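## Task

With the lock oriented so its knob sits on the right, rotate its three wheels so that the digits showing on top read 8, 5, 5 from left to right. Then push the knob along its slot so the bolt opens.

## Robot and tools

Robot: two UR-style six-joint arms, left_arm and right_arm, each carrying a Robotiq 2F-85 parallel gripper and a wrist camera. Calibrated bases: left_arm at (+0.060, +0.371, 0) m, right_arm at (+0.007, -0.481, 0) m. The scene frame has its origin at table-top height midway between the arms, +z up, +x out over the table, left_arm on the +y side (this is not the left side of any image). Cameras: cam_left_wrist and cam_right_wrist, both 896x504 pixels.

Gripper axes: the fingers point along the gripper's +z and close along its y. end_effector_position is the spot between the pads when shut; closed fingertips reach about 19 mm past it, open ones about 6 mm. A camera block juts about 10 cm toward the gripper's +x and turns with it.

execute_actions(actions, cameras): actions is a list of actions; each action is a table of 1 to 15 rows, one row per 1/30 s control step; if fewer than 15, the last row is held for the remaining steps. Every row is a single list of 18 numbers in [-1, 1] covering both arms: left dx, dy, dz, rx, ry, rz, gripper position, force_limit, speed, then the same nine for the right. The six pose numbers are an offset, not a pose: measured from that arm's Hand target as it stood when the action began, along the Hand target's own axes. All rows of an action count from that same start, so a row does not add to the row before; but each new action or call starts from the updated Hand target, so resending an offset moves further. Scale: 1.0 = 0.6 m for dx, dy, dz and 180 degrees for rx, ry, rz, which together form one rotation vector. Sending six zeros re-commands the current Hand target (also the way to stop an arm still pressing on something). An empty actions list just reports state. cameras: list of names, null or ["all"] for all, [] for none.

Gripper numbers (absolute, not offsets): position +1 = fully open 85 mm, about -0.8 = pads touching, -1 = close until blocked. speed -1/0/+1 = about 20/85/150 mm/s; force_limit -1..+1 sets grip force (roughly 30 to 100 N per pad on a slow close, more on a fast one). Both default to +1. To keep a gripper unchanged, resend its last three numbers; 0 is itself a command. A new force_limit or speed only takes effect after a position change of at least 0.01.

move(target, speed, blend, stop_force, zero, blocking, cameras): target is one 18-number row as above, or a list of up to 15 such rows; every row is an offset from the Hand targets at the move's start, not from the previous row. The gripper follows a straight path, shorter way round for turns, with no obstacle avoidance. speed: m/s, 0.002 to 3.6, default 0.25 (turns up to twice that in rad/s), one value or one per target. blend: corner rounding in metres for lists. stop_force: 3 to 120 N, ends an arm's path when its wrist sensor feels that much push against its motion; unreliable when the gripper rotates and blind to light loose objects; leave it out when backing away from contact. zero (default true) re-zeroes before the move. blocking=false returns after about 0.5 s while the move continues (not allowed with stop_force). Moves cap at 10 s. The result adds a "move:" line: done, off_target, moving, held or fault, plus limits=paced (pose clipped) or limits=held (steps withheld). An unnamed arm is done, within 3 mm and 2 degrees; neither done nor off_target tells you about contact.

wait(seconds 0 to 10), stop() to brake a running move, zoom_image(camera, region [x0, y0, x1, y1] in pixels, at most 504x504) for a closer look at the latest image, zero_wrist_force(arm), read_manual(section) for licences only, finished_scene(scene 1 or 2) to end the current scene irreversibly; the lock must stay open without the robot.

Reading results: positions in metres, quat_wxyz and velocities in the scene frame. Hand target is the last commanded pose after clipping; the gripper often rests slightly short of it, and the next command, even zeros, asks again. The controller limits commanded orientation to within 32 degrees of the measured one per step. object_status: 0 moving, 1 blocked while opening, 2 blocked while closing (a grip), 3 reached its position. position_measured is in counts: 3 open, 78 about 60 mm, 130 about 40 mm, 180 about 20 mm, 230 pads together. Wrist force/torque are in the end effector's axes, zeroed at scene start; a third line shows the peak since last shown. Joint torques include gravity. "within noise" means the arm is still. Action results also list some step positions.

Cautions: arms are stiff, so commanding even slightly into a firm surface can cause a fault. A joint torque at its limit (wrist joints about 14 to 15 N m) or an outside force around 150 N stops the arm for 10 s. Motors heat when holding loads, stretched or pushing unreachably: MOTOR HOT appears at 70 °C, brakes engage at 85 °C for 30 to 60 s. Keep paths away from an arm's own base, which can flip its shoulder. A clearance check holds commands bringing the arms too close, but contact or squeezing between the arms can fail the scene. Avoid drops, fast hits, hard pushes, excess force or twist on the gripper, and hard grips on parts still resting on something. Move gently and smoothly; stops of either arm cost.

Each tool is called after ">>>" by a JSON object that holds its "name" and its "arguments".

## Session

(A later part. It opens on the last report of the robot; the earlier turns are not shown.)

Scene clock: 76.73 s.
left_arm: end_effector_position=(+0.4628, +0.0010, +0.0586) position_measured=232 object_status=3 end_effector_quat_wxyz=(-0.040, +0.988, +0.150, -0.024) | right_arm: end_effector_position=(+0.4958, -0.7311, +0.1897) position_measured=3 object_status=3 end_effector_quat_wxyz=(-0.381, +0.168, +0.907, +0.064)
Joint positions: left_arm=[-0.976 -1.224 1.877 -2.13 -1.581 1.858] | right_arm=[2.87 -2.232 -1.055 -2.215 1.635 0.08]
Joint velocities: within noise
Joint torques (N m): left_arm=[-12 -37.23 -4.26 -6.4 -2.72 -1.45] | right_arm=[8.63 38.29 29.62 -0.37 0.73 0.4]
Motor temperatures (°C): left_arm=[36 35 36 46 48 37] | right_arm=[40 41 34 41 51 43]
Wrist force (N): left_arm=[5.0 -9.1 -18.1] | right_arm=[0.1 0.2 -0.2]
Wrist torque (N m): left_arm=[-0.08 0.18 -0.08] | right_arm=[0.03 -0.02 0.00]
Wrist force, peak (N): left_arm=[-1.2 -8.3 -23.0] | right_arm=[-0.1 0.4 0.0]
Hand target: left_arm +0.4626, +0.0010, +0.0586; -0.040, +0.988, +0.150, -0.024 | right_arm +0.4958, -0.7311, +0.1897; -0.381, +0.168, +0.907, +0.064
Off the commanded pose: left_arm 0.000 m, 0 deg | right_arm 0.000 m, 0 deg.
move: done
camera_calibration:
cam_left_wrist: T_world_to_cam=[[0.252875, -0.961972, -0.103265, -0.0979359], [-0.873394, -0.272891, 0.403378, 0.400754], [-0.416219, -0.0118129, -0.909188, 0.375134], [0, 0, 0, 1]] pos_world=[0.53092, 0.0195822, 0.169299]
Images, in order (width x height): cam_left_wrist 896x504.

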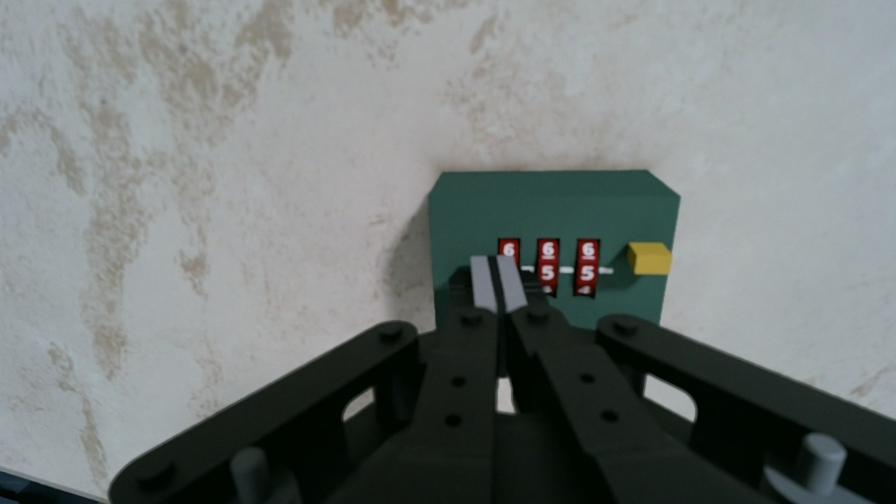

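>>> {"name": "move", "arguments": {"target": [[-0.000216, -0.000516, -0.005816, 0, 0, 0, -1, -1, 0, 0, 0, 0, 0, 0, 0, 1, 1, 1], [0.016439, -0.0005, -0.006439, 0, 0, 0, -1, -1, 0, 0, 0, 0, 0, 0, 0, 1, 1, 1], [0.016674, 0.000061, -0.000125, 0, 0, 0, -1, -1, 0, 0, 0, 0, 0, 0, 0, 1, 1, 1], [0.009993, 0.00001, -0.000374, 0, 0, 0, -1, -1, 0, 0, 0, 0, 0, 0, 0, 1, 1, 1], [0, 0, 0, 0, 0, 0, -1, -1, 0, 0, 0, 0, 0, 0, 0, 1, 1, 1], [-0.000216, -0.000516, -0.005816, 0, 0, 0, -1, -1, 0, 0, 0, 0, 0, 0, 0, 1, 1, 1], [0.016439, -0.0005, -0.006439, 0, 0, 0, -1, -1, 0, 0, 0, 0, 0, 0, 0, 1, 1, 1], [0.016674, 0.000061, -0.000125, 0, 0, 0, -1, -1, 0, 0, 0, 0, 0, 0, 0, 1, 1, 1], [0.009993, 0.00001, -0.000374, 0, 0, 0, -1, -1, 0, 0, 0, 0, 0, 0, 0, 1, 1, 1], [0, 0, 0, 0, 0, 0, -1, -1, 0, 0, 0, 0, 0, 0, 0, 1, 1, 1], [-0.000216, -0.000516, -0.005816, 0, 0, 0, -1, -1, 0, 0, 0, 0, 0, 0, 0, 1, 1, 1], [0.016439, -0.0005, -0.006439, 0, 0, 0, -1, -1, 0, 0, 0, 0, 0, 0, 0, 1, 1, 1], [0.016674, 0.000061, -0.000125, 0, 0, 0, -1, -1, 0, 0, 0, 0, 0, 0, 0, 1, 1, 1], [0.009993, 0.00001, -0.000374, 0, 0, 0, -1, -1, 0, 0, 0, 0, 0, 0, 0, 1, 1, 1], [0, 0, 0, 0, 0, 0, -1, -1, 0, 0, 0, 0, 0, 0, 0, 1, 1, 1]], "speed": [0.04, 0.05, 0.01, 0.015, 0.015, 0.04, 0.05, 0.01, 0.015, 0.015, 0.04, 0.05, 0.01, 0.015, 0.015], "cameras": ["cam_left_wrist"]}}

>>> {"name": "zoom_image", "arguments": {"camera": "cam_left_wrist", "region": [380, 200, 600, 330]}}

Scene clock: 81.47 s.
left_arm: end_effector_position=(+0.4628, +0.0010, +0.0586) position_measured=232 object_status=3 end_effector_quat_wxyz=(-0.040, +0.988, +0.150, -0.024) | right_arm: end_effector_position=(+0.4958, -0.7311, +0.1897) position_measured=3 object_status=3 end_effector_quat_wxyz=(-0.381, +0.168, +0.907, +0.064)
Joint positions: left_arm=[-0.976 -1.224 1.877 -2.13 -1.581 1.858] | right_arm=[2.87 -2.232 -1.055 -2.215 1.635 0.08]
Joint velocities: within noise
Joint torques (N m): left_arm=[-10 -35.44 -3.87 -6.25 -2.7 -1.35] | right_arm=[8.65 38.16 30.11 -0.37 0.74 0.32]
Motor temperatures (°C): left_arm=[36 35 36 46 48 37] | right_arm=[40 41 34 41 51 43]
Wrist force (N): left_arm=[5.2 -9.0 -18.3] | right_arm=[0.0 0.2 0.0]
Wrist torque (N m): left_arm=[-0.08 0.16 -0.08] | right_arm=[0.04 0.00 0.00]
Wrist force, peak (N): left_arm=[-0.7 -8.2 -23.1] | right_arm=[0.2 0.3 -0.3]
Hand target: left_arm +0.4626, +0.0010, +0.0586; -0.040, +0.988, +0.150, -0.024 | right_arm +0.4958, -0.7311, +0.1897; -0.381, +0.168, +0.907, +0.064
Off the commanded pose: left_arm 0.000 m, 0 deg | right_arm 0.000 m, 0 deg.
move: done
camera_calibration:
cam_left_wrist: T_world_to_cam=[[0.252875, -0.961972, -0.103265, -0.0979359], [-0.873394, -0.272891, 0.403378, 0.400754], [-0.416219, -0.0118129, -0.909188, 0.375134], [0, 0, 0, 1]] pos_world=[0.53092, 0.0195822, 0.169299]
Images, in order (width x height): cam_left_wrist 896x504.

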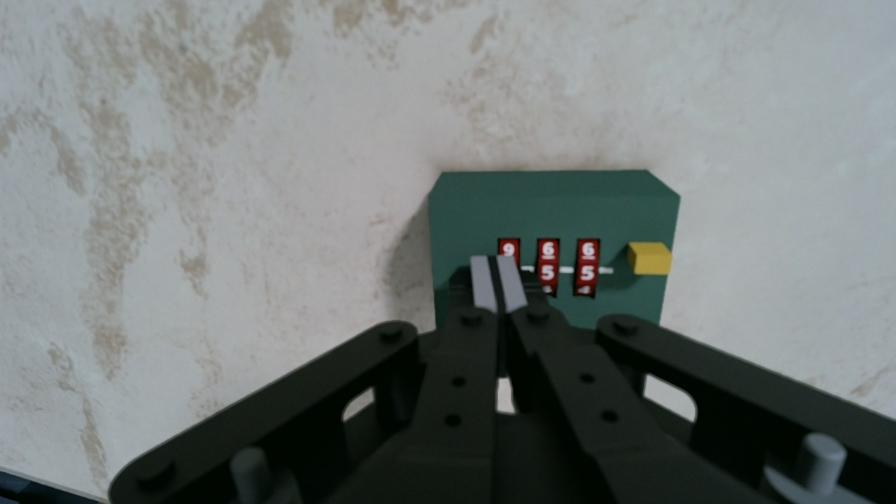

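Scaled by 2.291 from the camera's 896x504 image, which has a finer 1280x720 frame.

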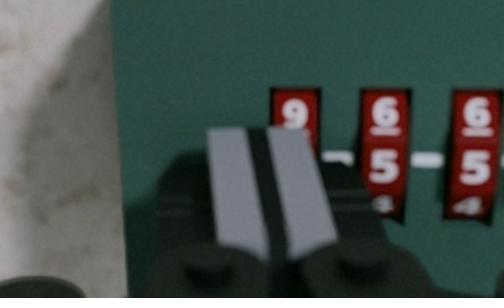

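>>> {"name": "zoom_image", "arguments": {"camera": "cam_left_wrist", "region": [590, 220, 700, 290]}}

Scaled by 4.582 from the camera's 896x504 image, which has a finer 1280x720 frame.

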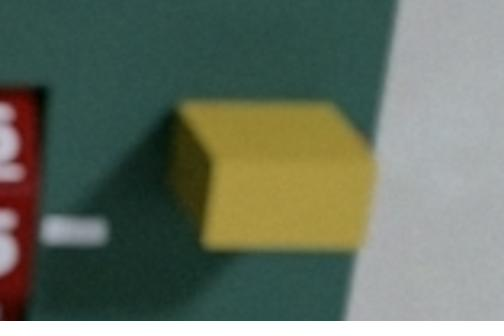

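>>> {"name": "move", "arguments": {"target": [[-0.00037, -0.000885, -0.00997, 0, 0, 0, -1, -1, 0, 0, 0, 0, 0, 0, 0, 1, 1, 1], [0.05157, 0.06967, -0.0524, -0.01246, 0.03075, 0.50057, -1, -1, 0, 0, 0, 0, 0, 0, 0, 1, 1, 1]], "speed": [0.04, 0.5], "cameras": ["cam_left_wrist"]}}

>>> {"name": "zoom_image", "arguments": {"camera": "cam_left_wrist", "region": [480, 200, 700, 330]}}

Scene clock: 86.23 s.
left_arm: end_effector_position=(+0.5063, -0.0319, +0.0851) position_measured=232 object_status=3 end_effector_quat_wxyz=(+0.000, +0.804, -0.594, +0.000) | right_arm: end_effector_position=(+0.4958, -0.7311, +0.1897) position_measured=3 object_status=3 end_effector_quat_wxyz=(-0.381, +0.168, +0.907, +0.064)
Joint positions: left_arm=[-0.95 -1.189 1.768 -2.149 -1.57 3.457] | right_arm=[2.87 -2.232 -1.055 -2.215 1.635 0.08]
Joint velocities: within noise
Joint torques (N m): left_arm=[10.49 -27.85 -35.27 0.51 -1.38 1.48] | right_arm=[8.6 38.32 30.69 -0.42 0.6 0.24]
Motor temperatures (°C): left_arm=[36 35 36 46 48 37] | right_arm=[40 41 34 41 51 43]
Wrist force (N): left_arm=[0.1 -1.1 -0.1] | right_arm=[-0.1 0.3 -0.2]
Wrist torque (N m): left_arm=[-0.19 -0.04 0.00] | right_arm=[0.04 0.01 0.00]
Wrist force, peak (N): left_arm=[5.8 -10.1 -20.3] | right_arm=[0.1 0.4 -0.2]
Hand target: left_arm +0.5063, -0.0319, +0.0851; +0.000, +0.804, -0.594, +0.000 | right_arm +0.4958, -0.7311, +0.1897; -0.381, +0.168, +0.907, +0.064
Off the commanded pose: left_arm 0.000 m, 0 deg | right_arm 0.000 m, 0 deg.
move: done
camera_calibration:
cam_left_wrist: T_world_to_cam=[[-0.967129, -0.253653, -0.0179356, 0.495205], [-0.242154, 0.897166, 0.369398, 0.139656], [-0.0776076, 0.361599, -0.929098, 0.259111], [0, 0, 0, 1]] pos_world=[0.532855, -0.0933785, 0.198033]
Images, in order (width x height): cam_left_wrist 896x504.

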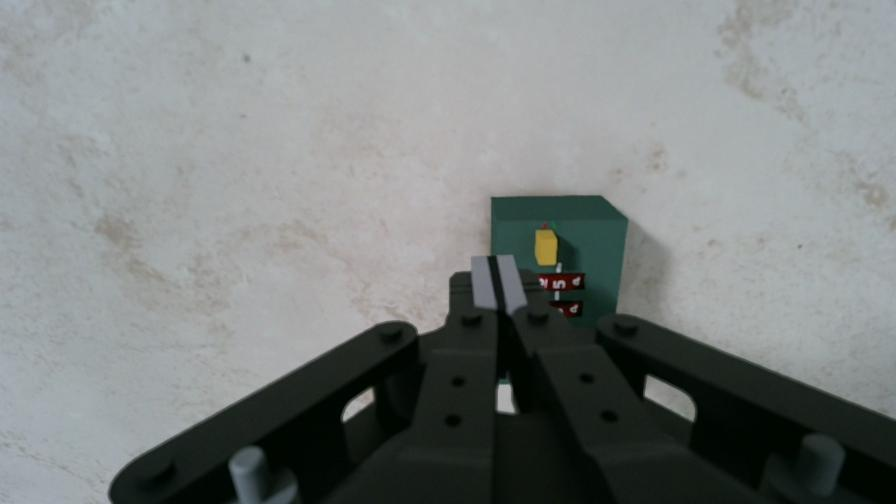

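Scaled by 2.291 from the camera's 896x504 image, which has a finer 1280x720 frame.

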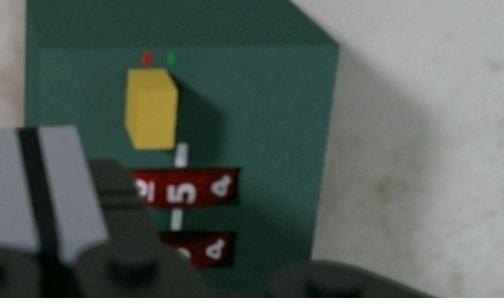

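>>> {"name": "zoom_image", "arguments": {"camera": "cam_left_wrist", "region": [515, 205, 605, 275]}}

Scaled by 5.600 from the camera's 896x504 image, which has a finer 1280x720 frame.

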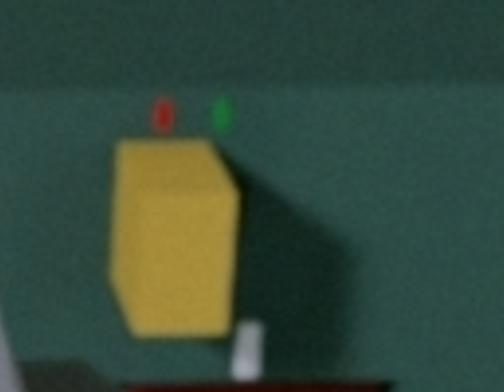

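>>> {"name": "move", "arguments": {"target": [0.00113, 0.03435, 0.02433, 0, 0, 0, -1, -1, 0, 0, 0, 0, 0, 0, 0, 1, 1, 1], "speed": 0.06, "cameras": ["cam_left_wrist"]}}

>>> {"name": "zoom_image", "arguments": {"camera": "cam_left_wrist", "region": [440, 200, 600, 300]}}

Scene clock: 89.03 s.
left_arm: end_effector_position=(+0.4869, -0.0385, +0.0706) position_measured=232 object_status=3 end_effector_quat_wxyz=(+0.000, +0.804, -0.594, +0.000) | right_arm: end_effector_position=(+0.4958, -0.7311, +0.1897) position_measured=3 object_status=3 end_effector_quat_wxyz=(-0.381, +0.168, +0.907, +0.064)
Joint positions: left_arm=[-0.984 -1.189 1.813 -2.194 -1.571 3.423] | right_arm=[2.87 -2.232 -1.055 -2.215 1.635 0.08]
Joint velocities: within noise
Joint torques (N m): left_arm=[-5.57 -27.41 -9.83 -6.95 0.69 -1.42] | right_arm=[8.86 38.49 30.54 -0.37 0.7 0.35]
Motor temperatures (°C): left_arm=[36 35 36 46 48 37] | right_arm=[40 41 34 41 51 43]
Wrist force (N): left_arm=[0.1 -1.3 0.4] | right_arm=[0.2 0.1 -0.1]
Wrist torque (N m): left_arm=[-0.18 -0.03 0.01] | right_arm=[0.01 -0.03 0.00]
Wrist force, peak (N): left_arm=[0.1 -1.5 -0.3] | right_arm=[0.2 0.4 -0.2]
Hand target: left_arm +0.4868, -0.0386, +0.0705; +0.000, +0.804, -0.594, +0.000 | right_arm +0.4958, -0.7311, +0.1897; -0.381, +0.168, +0.907, +0.064
Off the commanded pose: left_arm 0.000 m, 0 deg | right_arm 0.000 m, 0 deg.
move: done
camera_calibration:
cam_left_wrist: T_world_to_cam=[[-0.96718, -0.253467, -0.0178316, 0.47451], [-0.241954, 0.897267, 0.369285, 0.146217], [-0.0776019, 0.361479, -0.929145, 0.246643], [0, 0, 0, 1]] pos_world=[0.513454, -0.100079, 0.183633]
Images, in order (width x height): cam_left_wrist 896x504.

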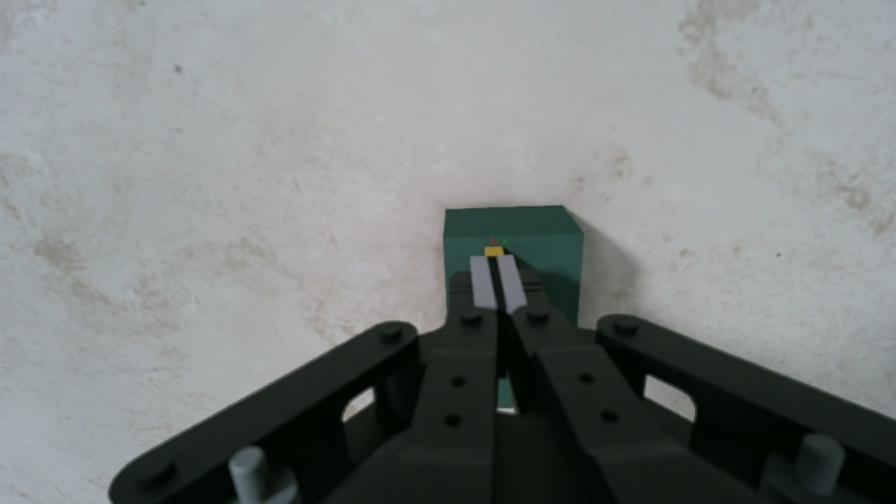

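Scaled by 3.150 from the camera's 896x504 image, which has a finer 1280x720 frame.

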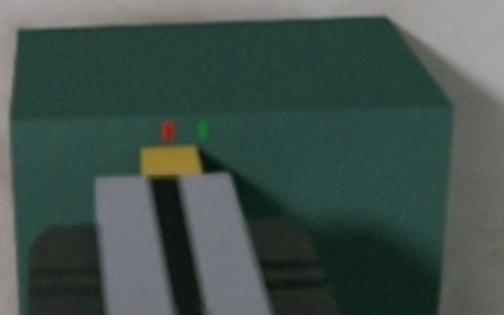

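>>> {"name": "move", "arguments": {"target": [0, 0, 0.015, 0, 0, 0, -1, -1, 0, 0, 0, 0, 0, 0, 0, 1, 1, 1], "speed": 0.004, "stop_force": 4, "cameras": ["cam_left_wrist"]}}

>>> {"name": "zoom_image", "arguments": {"camera": "cam_left_wrist", "region": [440, 200, 600, 300]}}

Scene clock: 91.73 s.
left_arm: end_effector_position=(+0.4868, -0.0386, +0.0667) position_measured=232 object_status=3 end_effector_quat_wxyz=(+0.000, +0.804, -0.594, +0.000) | right_arm: end_effector_position=(+0.4958, -0.7311, +0.1897) position_measured=3 object_status=3 end_effector_quat_wxyz=(-0.381, +0.168, +0.907, +0.064)
Joint positions: left_arm=[-0.984 -1.183 1.817 -2.204 -1.57 3.423] | right_arm=[2.87 -2.232 -1.055 -2.215 1.635 0.08]
Joint velocities: within noise
Joint torques (N m): left_arm=[-6.11 -44.79 -32.48 0.45 0.77 -1.76] | right_arm=[8.64 37.88 30.57 -0.51 0.68 0.32]
Motor temperatures (°C): left_arm=[36 35 36 46 48 37] | right_arm=[40 41 34 41 51 43]
Wrist force (N): left_arm=[-0.8 -1.0 -3.4] | right_arm=[0.2 0.2 -0.1]
Wrist torque (N m): left_arm=[-0.17 -0.03 0.01] | right_arm=[0.03 -0.04 0.00]
Wrist force, peak (N): left_arm=[-3.7 0.3 -11.0] | right_arm=[0.2 0.4 0.0]
Hand target: left_arm +0.4868, -0.0386, +0.0667; +0.000, +0.804, -0.594, +0.000 (not the last commanded pose) | right_arm +0.4958, -0.7311, +0.1897; -0.381, +0.168, +0.907, +0.064
Off the commanded pose: left_arm 0.005 m, 0 deg | right_arm 0.000 m, 0 deg.
move: contact (left_arm)
camera_calibration:
cam_left_wrist: T_world_to_cam=[[-0.96718, -0.253465, -0.0178327, 0.474342], [-0.241949, 0.897254, 0.369318, 0.14766], [-0.0776089, 0.361512, -0.929132, 0.242923], [0, 0, 0, 1]] pos_world=[0.513354, -0.100079, 0.179633]
Images, in order (width x height): cam_left_wrist 896x504.

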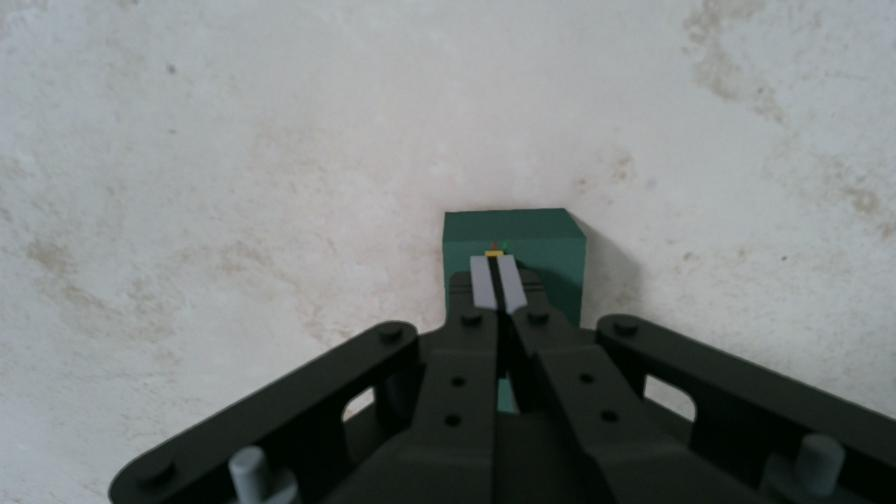

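Scaled by 3.150 from the camera's 896x504 image, which has a finer 1280x720 frame.

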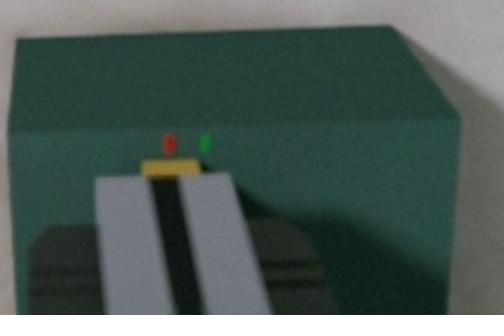

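>>> {"name": "move", "arguments": {"target": [[0, 0, 0.000333, 0, 0, 0, -1, -1, 0, 0, 0, 0, 0, 0, 0, 1, 1, 1], [0, 0.0025, 0.000333, 0, 0, 0, -1, -1, 0, 0, 0, 0, 0, 0, 0, 1, 1, 1]], "speed": [0.002, 0.006], "cameras": ["cam_left_wrist"]}}

>>> {"name": "zoom_image", "arguments": {"camera": "cam_left_wrist", "region": [440, 200, 600, 300]}}

Scene clock: 92.63 s.
left_arm: end_effector_position=(+0.4855, -0.0390, +0.0665) position_measured=232 object_status=3 end_effector_quat_wxyz=(+0.000, +0.804, -0.594, +0.000) | right_arm: end_effector_position=(+0.4958, -0.7311, +0.1897) position_measured=3 object_status=3 end_effector_quat_wxyz=(-0.381, +0.168, +0.907, +0.064)
Joint positions: left_arm=[-0.987 -1.184 1.819 -2.205 -1.57 3.421] | right_arm=[2.87 -2.232 -1.055 -2.215 1.635 0.08]
Joint velocities: within noise
Joint torques (N m): left_arm=[-8.92 -39.26 -6.45 -6.13 0.64 -1.58] | right_arm=[8.38 38.54 30.06 -0.41 0.62 0.38]
Motor temperatures (°C): left_arm=[36 35 36 46 48 37] | right_arm=[40 41 34 41 51 43]
Wrist force (N): left_arm=[-4.1 -2.7 -14.6] | right_arm=[0.1 0.2 -0.1]
Wrist torque (N m): left_arm=[-0.22 -0.01 0.02] | right_arm=[0.03 -0.01 0.00]
Wrist force, peak (N): left_arm=[-4.1 -2.7 -14.6] | right_arm=[0.1 0.5 -0.1]
Hand target: left_arm +0.4854, -0.0390, +0.0665; +0.000, +0.804, -0.594, +0.000 | right_arm +0.4958, -0.7311, +0.1897; -0.381, +0.168, +0.907, +0.064
Off the commanded pose: left_arm 0.000 m, 0 deg | right_arm 0.000 m, 0 deg.
move: done
camera_calibration:
cam_left_wrist: T_world_to_cam=[[-0.96718, -0.253467, -0.0178333, 0.472982], [-0.241951, 0.897253, 0.369318, 0.147742], [-0.0776089, 0.361512, -0.929132, 0.242874], [0, 0, 0, 1]] pos_world=[0.512054, -0.100479, 0.179533]
Images, in order (width x height): cam_left_wrist 896x504.

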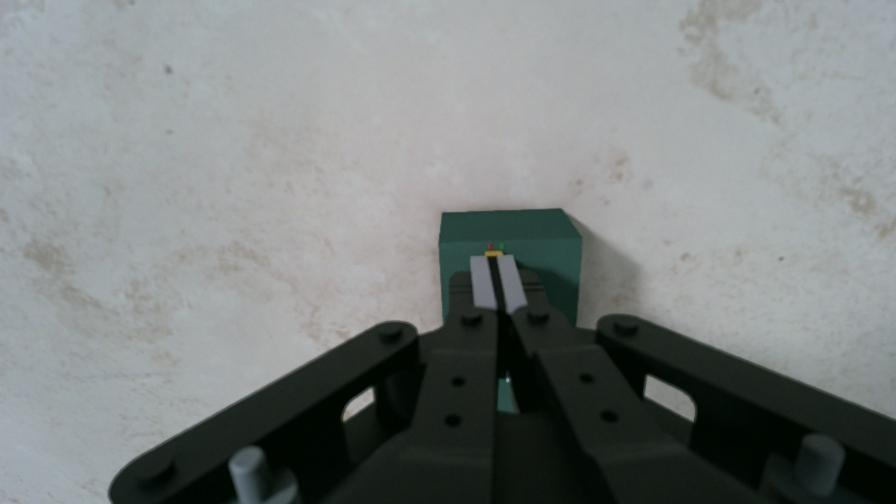

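Scaled by 3.150 from the camera's 896x504 image, which has a finer 1280x720 frame.

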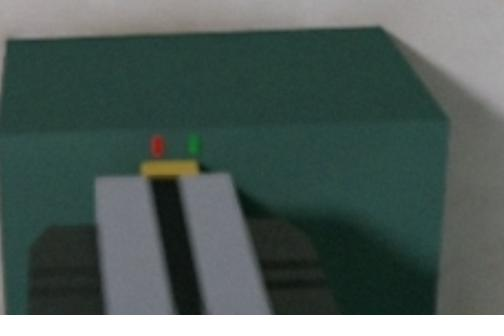

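>>> {"name": "move", "arguments": {"target": [0, 0.005, 0, 0, 0, 0, -1, -1, 0, 0, 0, 0, 0, 0, 0, 1, 1, 1], "speed": 0.006, "cameras": ["cam_left_wrist"]}}

>>> {"name": "zoom_image", "arguments": {"camera": "cam_left_wrist", "region": [440, 200, 600, 300]}}

Scene clock: 93.63 s.
left_arm: end_effector_position=(+0.4826, -0.0399, +0.0665) position_measured=232 object_status=3 end_effector_quat_wxyz=(+0.000, +0.804, -0.594, +0.000) | right_arm: end_effector_position=(+0.4958, -0.7311, +0.1897) position_measured=3 object_status=3 end_effector_quat_wxyz=(-0.381, +0.168, +0.907, +0.064)
Joint positions: left_arm=[-0.992 -1.187 1.823 -2.206 -1.57 3.416] | right_arm=[2.87 -2.232 -1.055 -2.215 1.635 0.08]
Joint velocities: within noise
Joint torques (N m): left_arm=[-9.61 -40.62 -6.54 -5.75 0.04 -1.59] | right_arm=[9.03 38.32 30.58 -0.49 0.6 0.3]
Motor temperatures (°C): left_arm=[36 35 36 46 48 37] | right_arm=[40 41 34 41 51 43]
Wrist force (N): left_arm=[-3.0 -4.4 -13.7] | right_arm=[-0.1 0.2 0.1]
Wrist torque (N m): left_arm=[-0.10 0.02 0.01] | right_arm=[0.04 0.02 0.00]
Wrist force, peak (N): left_arm=[-5.0 -2.3 -16.3] | right_arm=[0.2 0.2 -0.2]
Hand target: left_arm +0.4825, -0.0399, +0.0665; +0.000, +0.804, -0.594, +0.000 | right_arm +0.4958, -0.7311, +0.1897; -0.381, +0.168, +0.907, +0.064
Off the commanded pose: left_arm 0.000 m, 0 deg | right_arm 0.000 m, 0 deg.
move: done
camera_calibration:
cam_left_wrist: T_world_to_cam=[[-0.96718, -0.253467, -0.0178333, 0.469947], [-0.241951, 0.897253, 0.369318, 0.147885], [-0.0776089, 0.361512, -0.929132, 0.242881], [0, 0, 0, 1]] pos_world=[0.509154, -0.101379, 0.179433]
Images, in order (width x height): cam_left_wrist 896x504.

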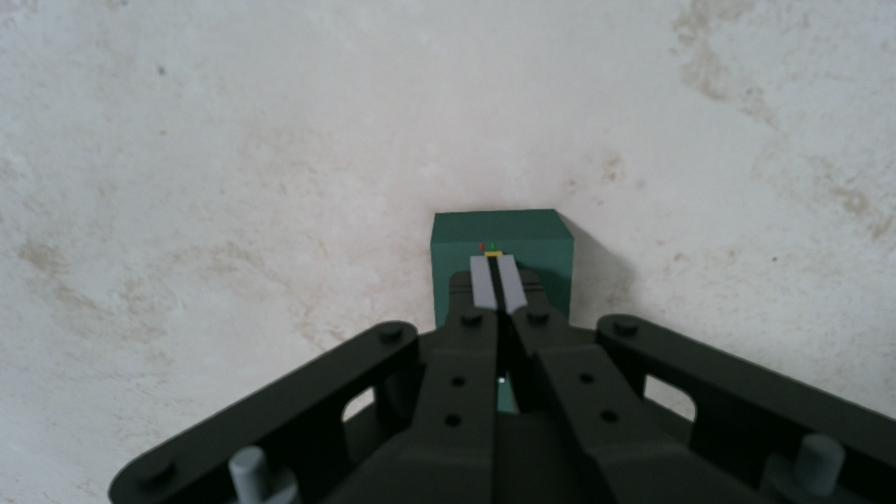

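Scaled by 3.150 from the camera's 896x504 image, which has a finer 1280x720 frame.

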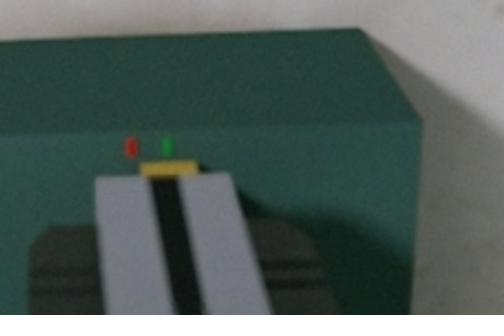

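>>> {"name": "move", "arguments": {"target": [0, 0.00133, 0, 0, 0, 0, -1, -1, 0, 0, 0, 0, 0, 0, 0, 1, 1, 1], "speed": 0.006, "cameras": ["cam_left_wrist"]}}

>>> {"name": "zoom_image", "arguments": {"camera": "cam_left_wrist", "region": [440, 200, 600, 300]}}

Scene clock: 94.53 s.
left_arm: end_effector_position=(+0.4818, -0.0401, +0.0665) position_measured=232 object_status=3 end_effector_quat_wxyz=(+0.000, +0.804, -0.594, +0.000) | right_arm: end_effector_position=(+0.4958, -0.7311, +0.1897) position_measured=3 object_status=3 end_effector_quat_wxyz=(-0.381, +0.168, +0.907, +0.064)
Joint positions: left_arm=[-0.993 -1.188 1.825 -2.207 -1.57 3.414] | right_arm=[2.87 -2.232 -1.055 -2.215 1.635 0.08]
Joint velocities: within noise
Joint torques (N m): left_arm=[-8.93 -40.91 -5.32 -5.05 -0.32 -1.74] | right_arm=[9.37 37.96 30.57 -0.48 0.62 0.28]
Motor temperatures (°C): left_arm=[36 35 36 46 48 37] | right_arm=[40 41 34 41 51 43]
Wrist force (N): left_arm=[0.2 -4.3 -10.2] | right_arm=[-0.1 0.1 0.0]
Wrist torque (N m): left_arm=[-0.14 0.01 0.00] | right_arm=[0.01 0.01 0.00]
Wrist force, peak (N): left_arm=[-2.0 -4.1 -12.8] | right_arm=[0.3 0.4 0.1]
Hand target: left_arm +0.4818, -0.0401, +0.0665; +0.000, +0.804, -0.594, +0.000 | right_arm +0.4958, -0.7311, +0.1897; -0.381, +0.168, +0.907, +0.064
Off the commanded pose: left_arm 0.000 m, 0 deg | right_arm 0.000 m, 0 deg.
move: done
camera_calibration:
cam_left_wrist: T_world_to_cam=[[-0.96718, -0.253465, -0.0178327, 0.469123], [-0.241949, 0.897254, 0.369318, 0.14787], [-0.0776089, 0.361512, -0.929132, 0.242892], [0, 0, 0, 1]] pos_world=[0.508354, -0.101579, 0.179433]
Images, in order (width x height): cam_left_wrist 896x504.

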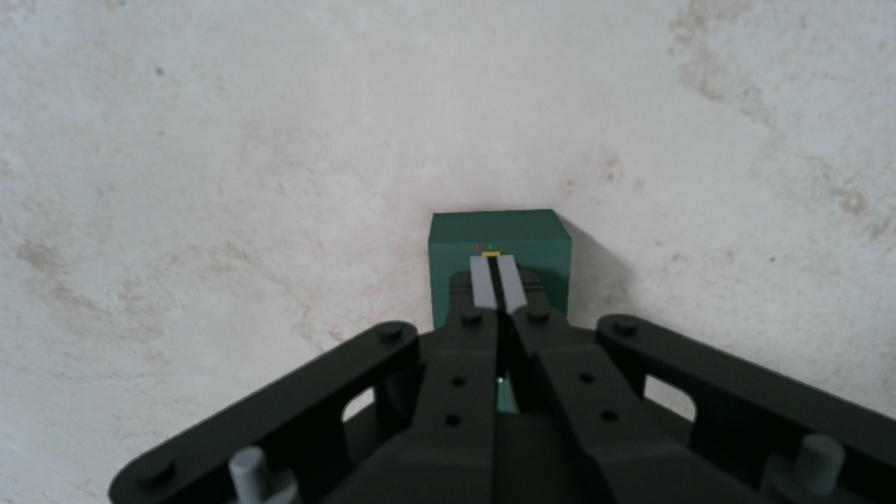

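Scaled by 3.150 from the camera's 896x504 image, which has a finer 1280x720 frame.

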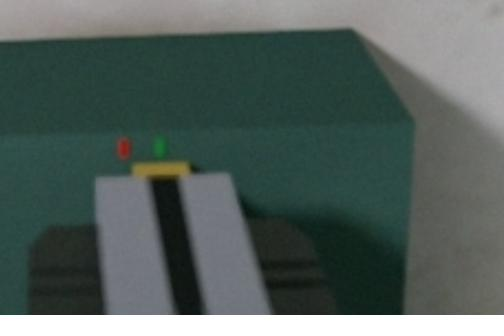

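>>> {"name": "move", "arguments": {"target": [[0, 0, -0.00833, 0, 0, 0, -1, -1, 0, 0, 0, 0, 0, 0, 0, 1, 1, 1], [0, -0.05, -0.13, 0, 0, 0, -1, -1, 0, 0, 0, 0, 0, 0, 0, 1, 1, 1]], "speed": [0.03, 0.15], "cameras": ["cam_left_wrist"]}}

>>> {"name": "zoom_image", "arguments": {"camera": "cam_left_wrist", "region": [480, 190, 640, 330]}}

Scene clock: 96.17 s.
left_arm: end_effector_position=(+0.5104, -0.0314, +0.1444) position_measured=232 object_status=3 end_effector_quat_wxyz=(+0.000, +0.804, -0.594, +0.000) | right_arm: end_effector_position=(+0.4958, -0.7311, +0.1897) position_measured=3 object_status=3 end_effector_quat_wxyz=(-0.381, +0.168, +0.907, +0.064)
Joint positions: left_arm=[-0.944 -1.251 1.684 -2.003 -1.57 3.464] | right_arm=[2.87 -2.232 -1.055 -2.215 1.635 0.08]
Joint velocities: within noise
Joint torques (N m): left_arm=[10.41 -47.38 -36.18 0.28 -0.95 1.51] | right_arm=[8.64 38.26 30.13 -0.48 0.68 0.32]
Motor temperatures (°C): left_arm=[36 35 36 46 48 37] | right_arm=[40 41 34 41 51 43]
Wrist force (N): left_arm=[0.3 -1.1 0.1] | right_arm=[0.1 0.3 0.0]
Wrist torque (N m): left_arm=[-0.16 -0.04 -0.01] | right_arm=[0.04 -0.02 0.01]
Wrist force, peak (N): left_arm=[0.0 -4.5 -10.7] | right_arm=[-0.1 0.4 0.0]
Hand target: left_arm +0.5105, -0.0314, +0.1445; +0.000, +0.804, -0.594, +0.000 | right_arm +0.4958, -0.7311, +0.1897; -0.381, +0.168, +0.907, +0.064
Off the commanded pose: left_arm 0.000 m, 0 deg | right_arm 0.000 m, 0 deg.
move: done
camera_calibration:
cam_left_wrist: T_world_to_cam=[[-0.96718, -0.253465, -0.0178327, 0.50038], [-0.241949, 0.897254, 0.369318, 0.118177], [-0.0776089, 0.361512, -0.929132, 0.314438], [0, 0, 0, 1]] pos_world=[0.536954, -0.0928788, 0.257433]
Images, in order (width x height): cam_left_wrist 896x504.

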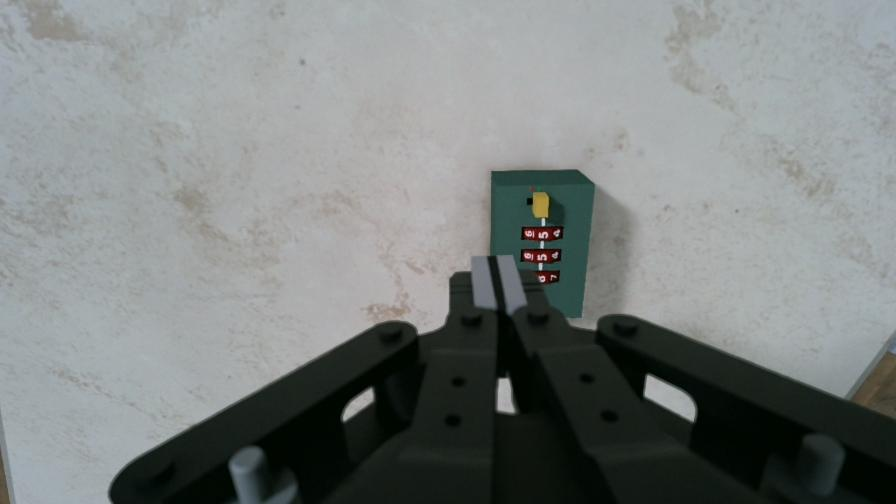

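Scaled by 3.150 from the camera's 896x504 image, which has a finer 1280x720 frame.

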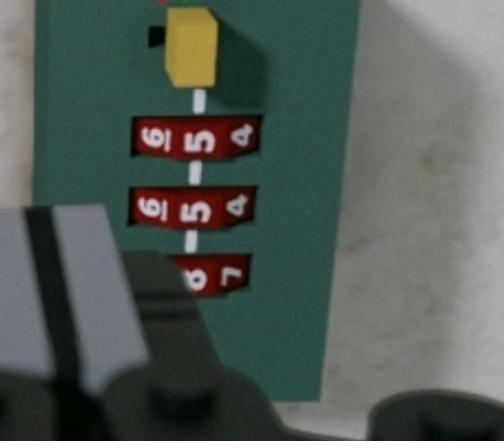

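>>> {"name": "zoom_image", "arguments": {"camera": "cam_left_wrist", "region": [500, 165, 590, 235]}}

>>> {"name": "zoom_image", "arguments": {"camera": "cam_left_wrist", "region": [500, 220, 600, 300]}}

Scaled by 5.600 from the camera's 896x504 image, which has a finer 1280x720 frame.

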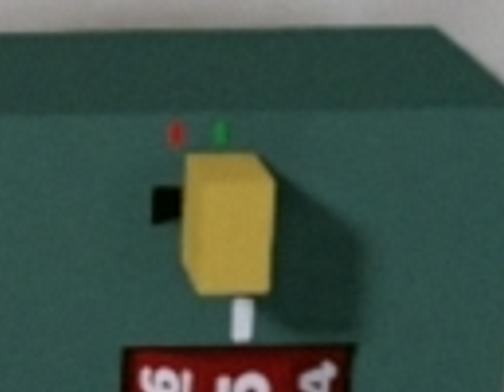

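Scaled by 5.040 from the camera's 896x504 image, which has a finer 1280x720 frame.

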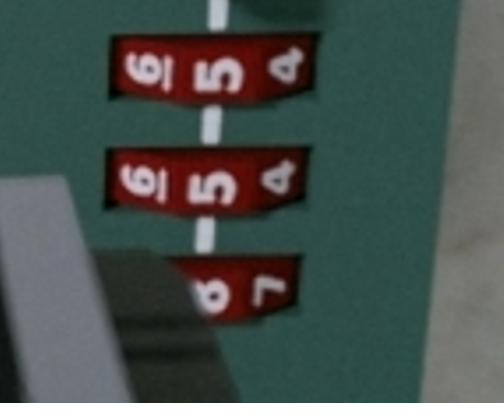

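>>> {"name": "finished_scene", "arguments": {"scene": 1}}

The scene is finished: the task was done.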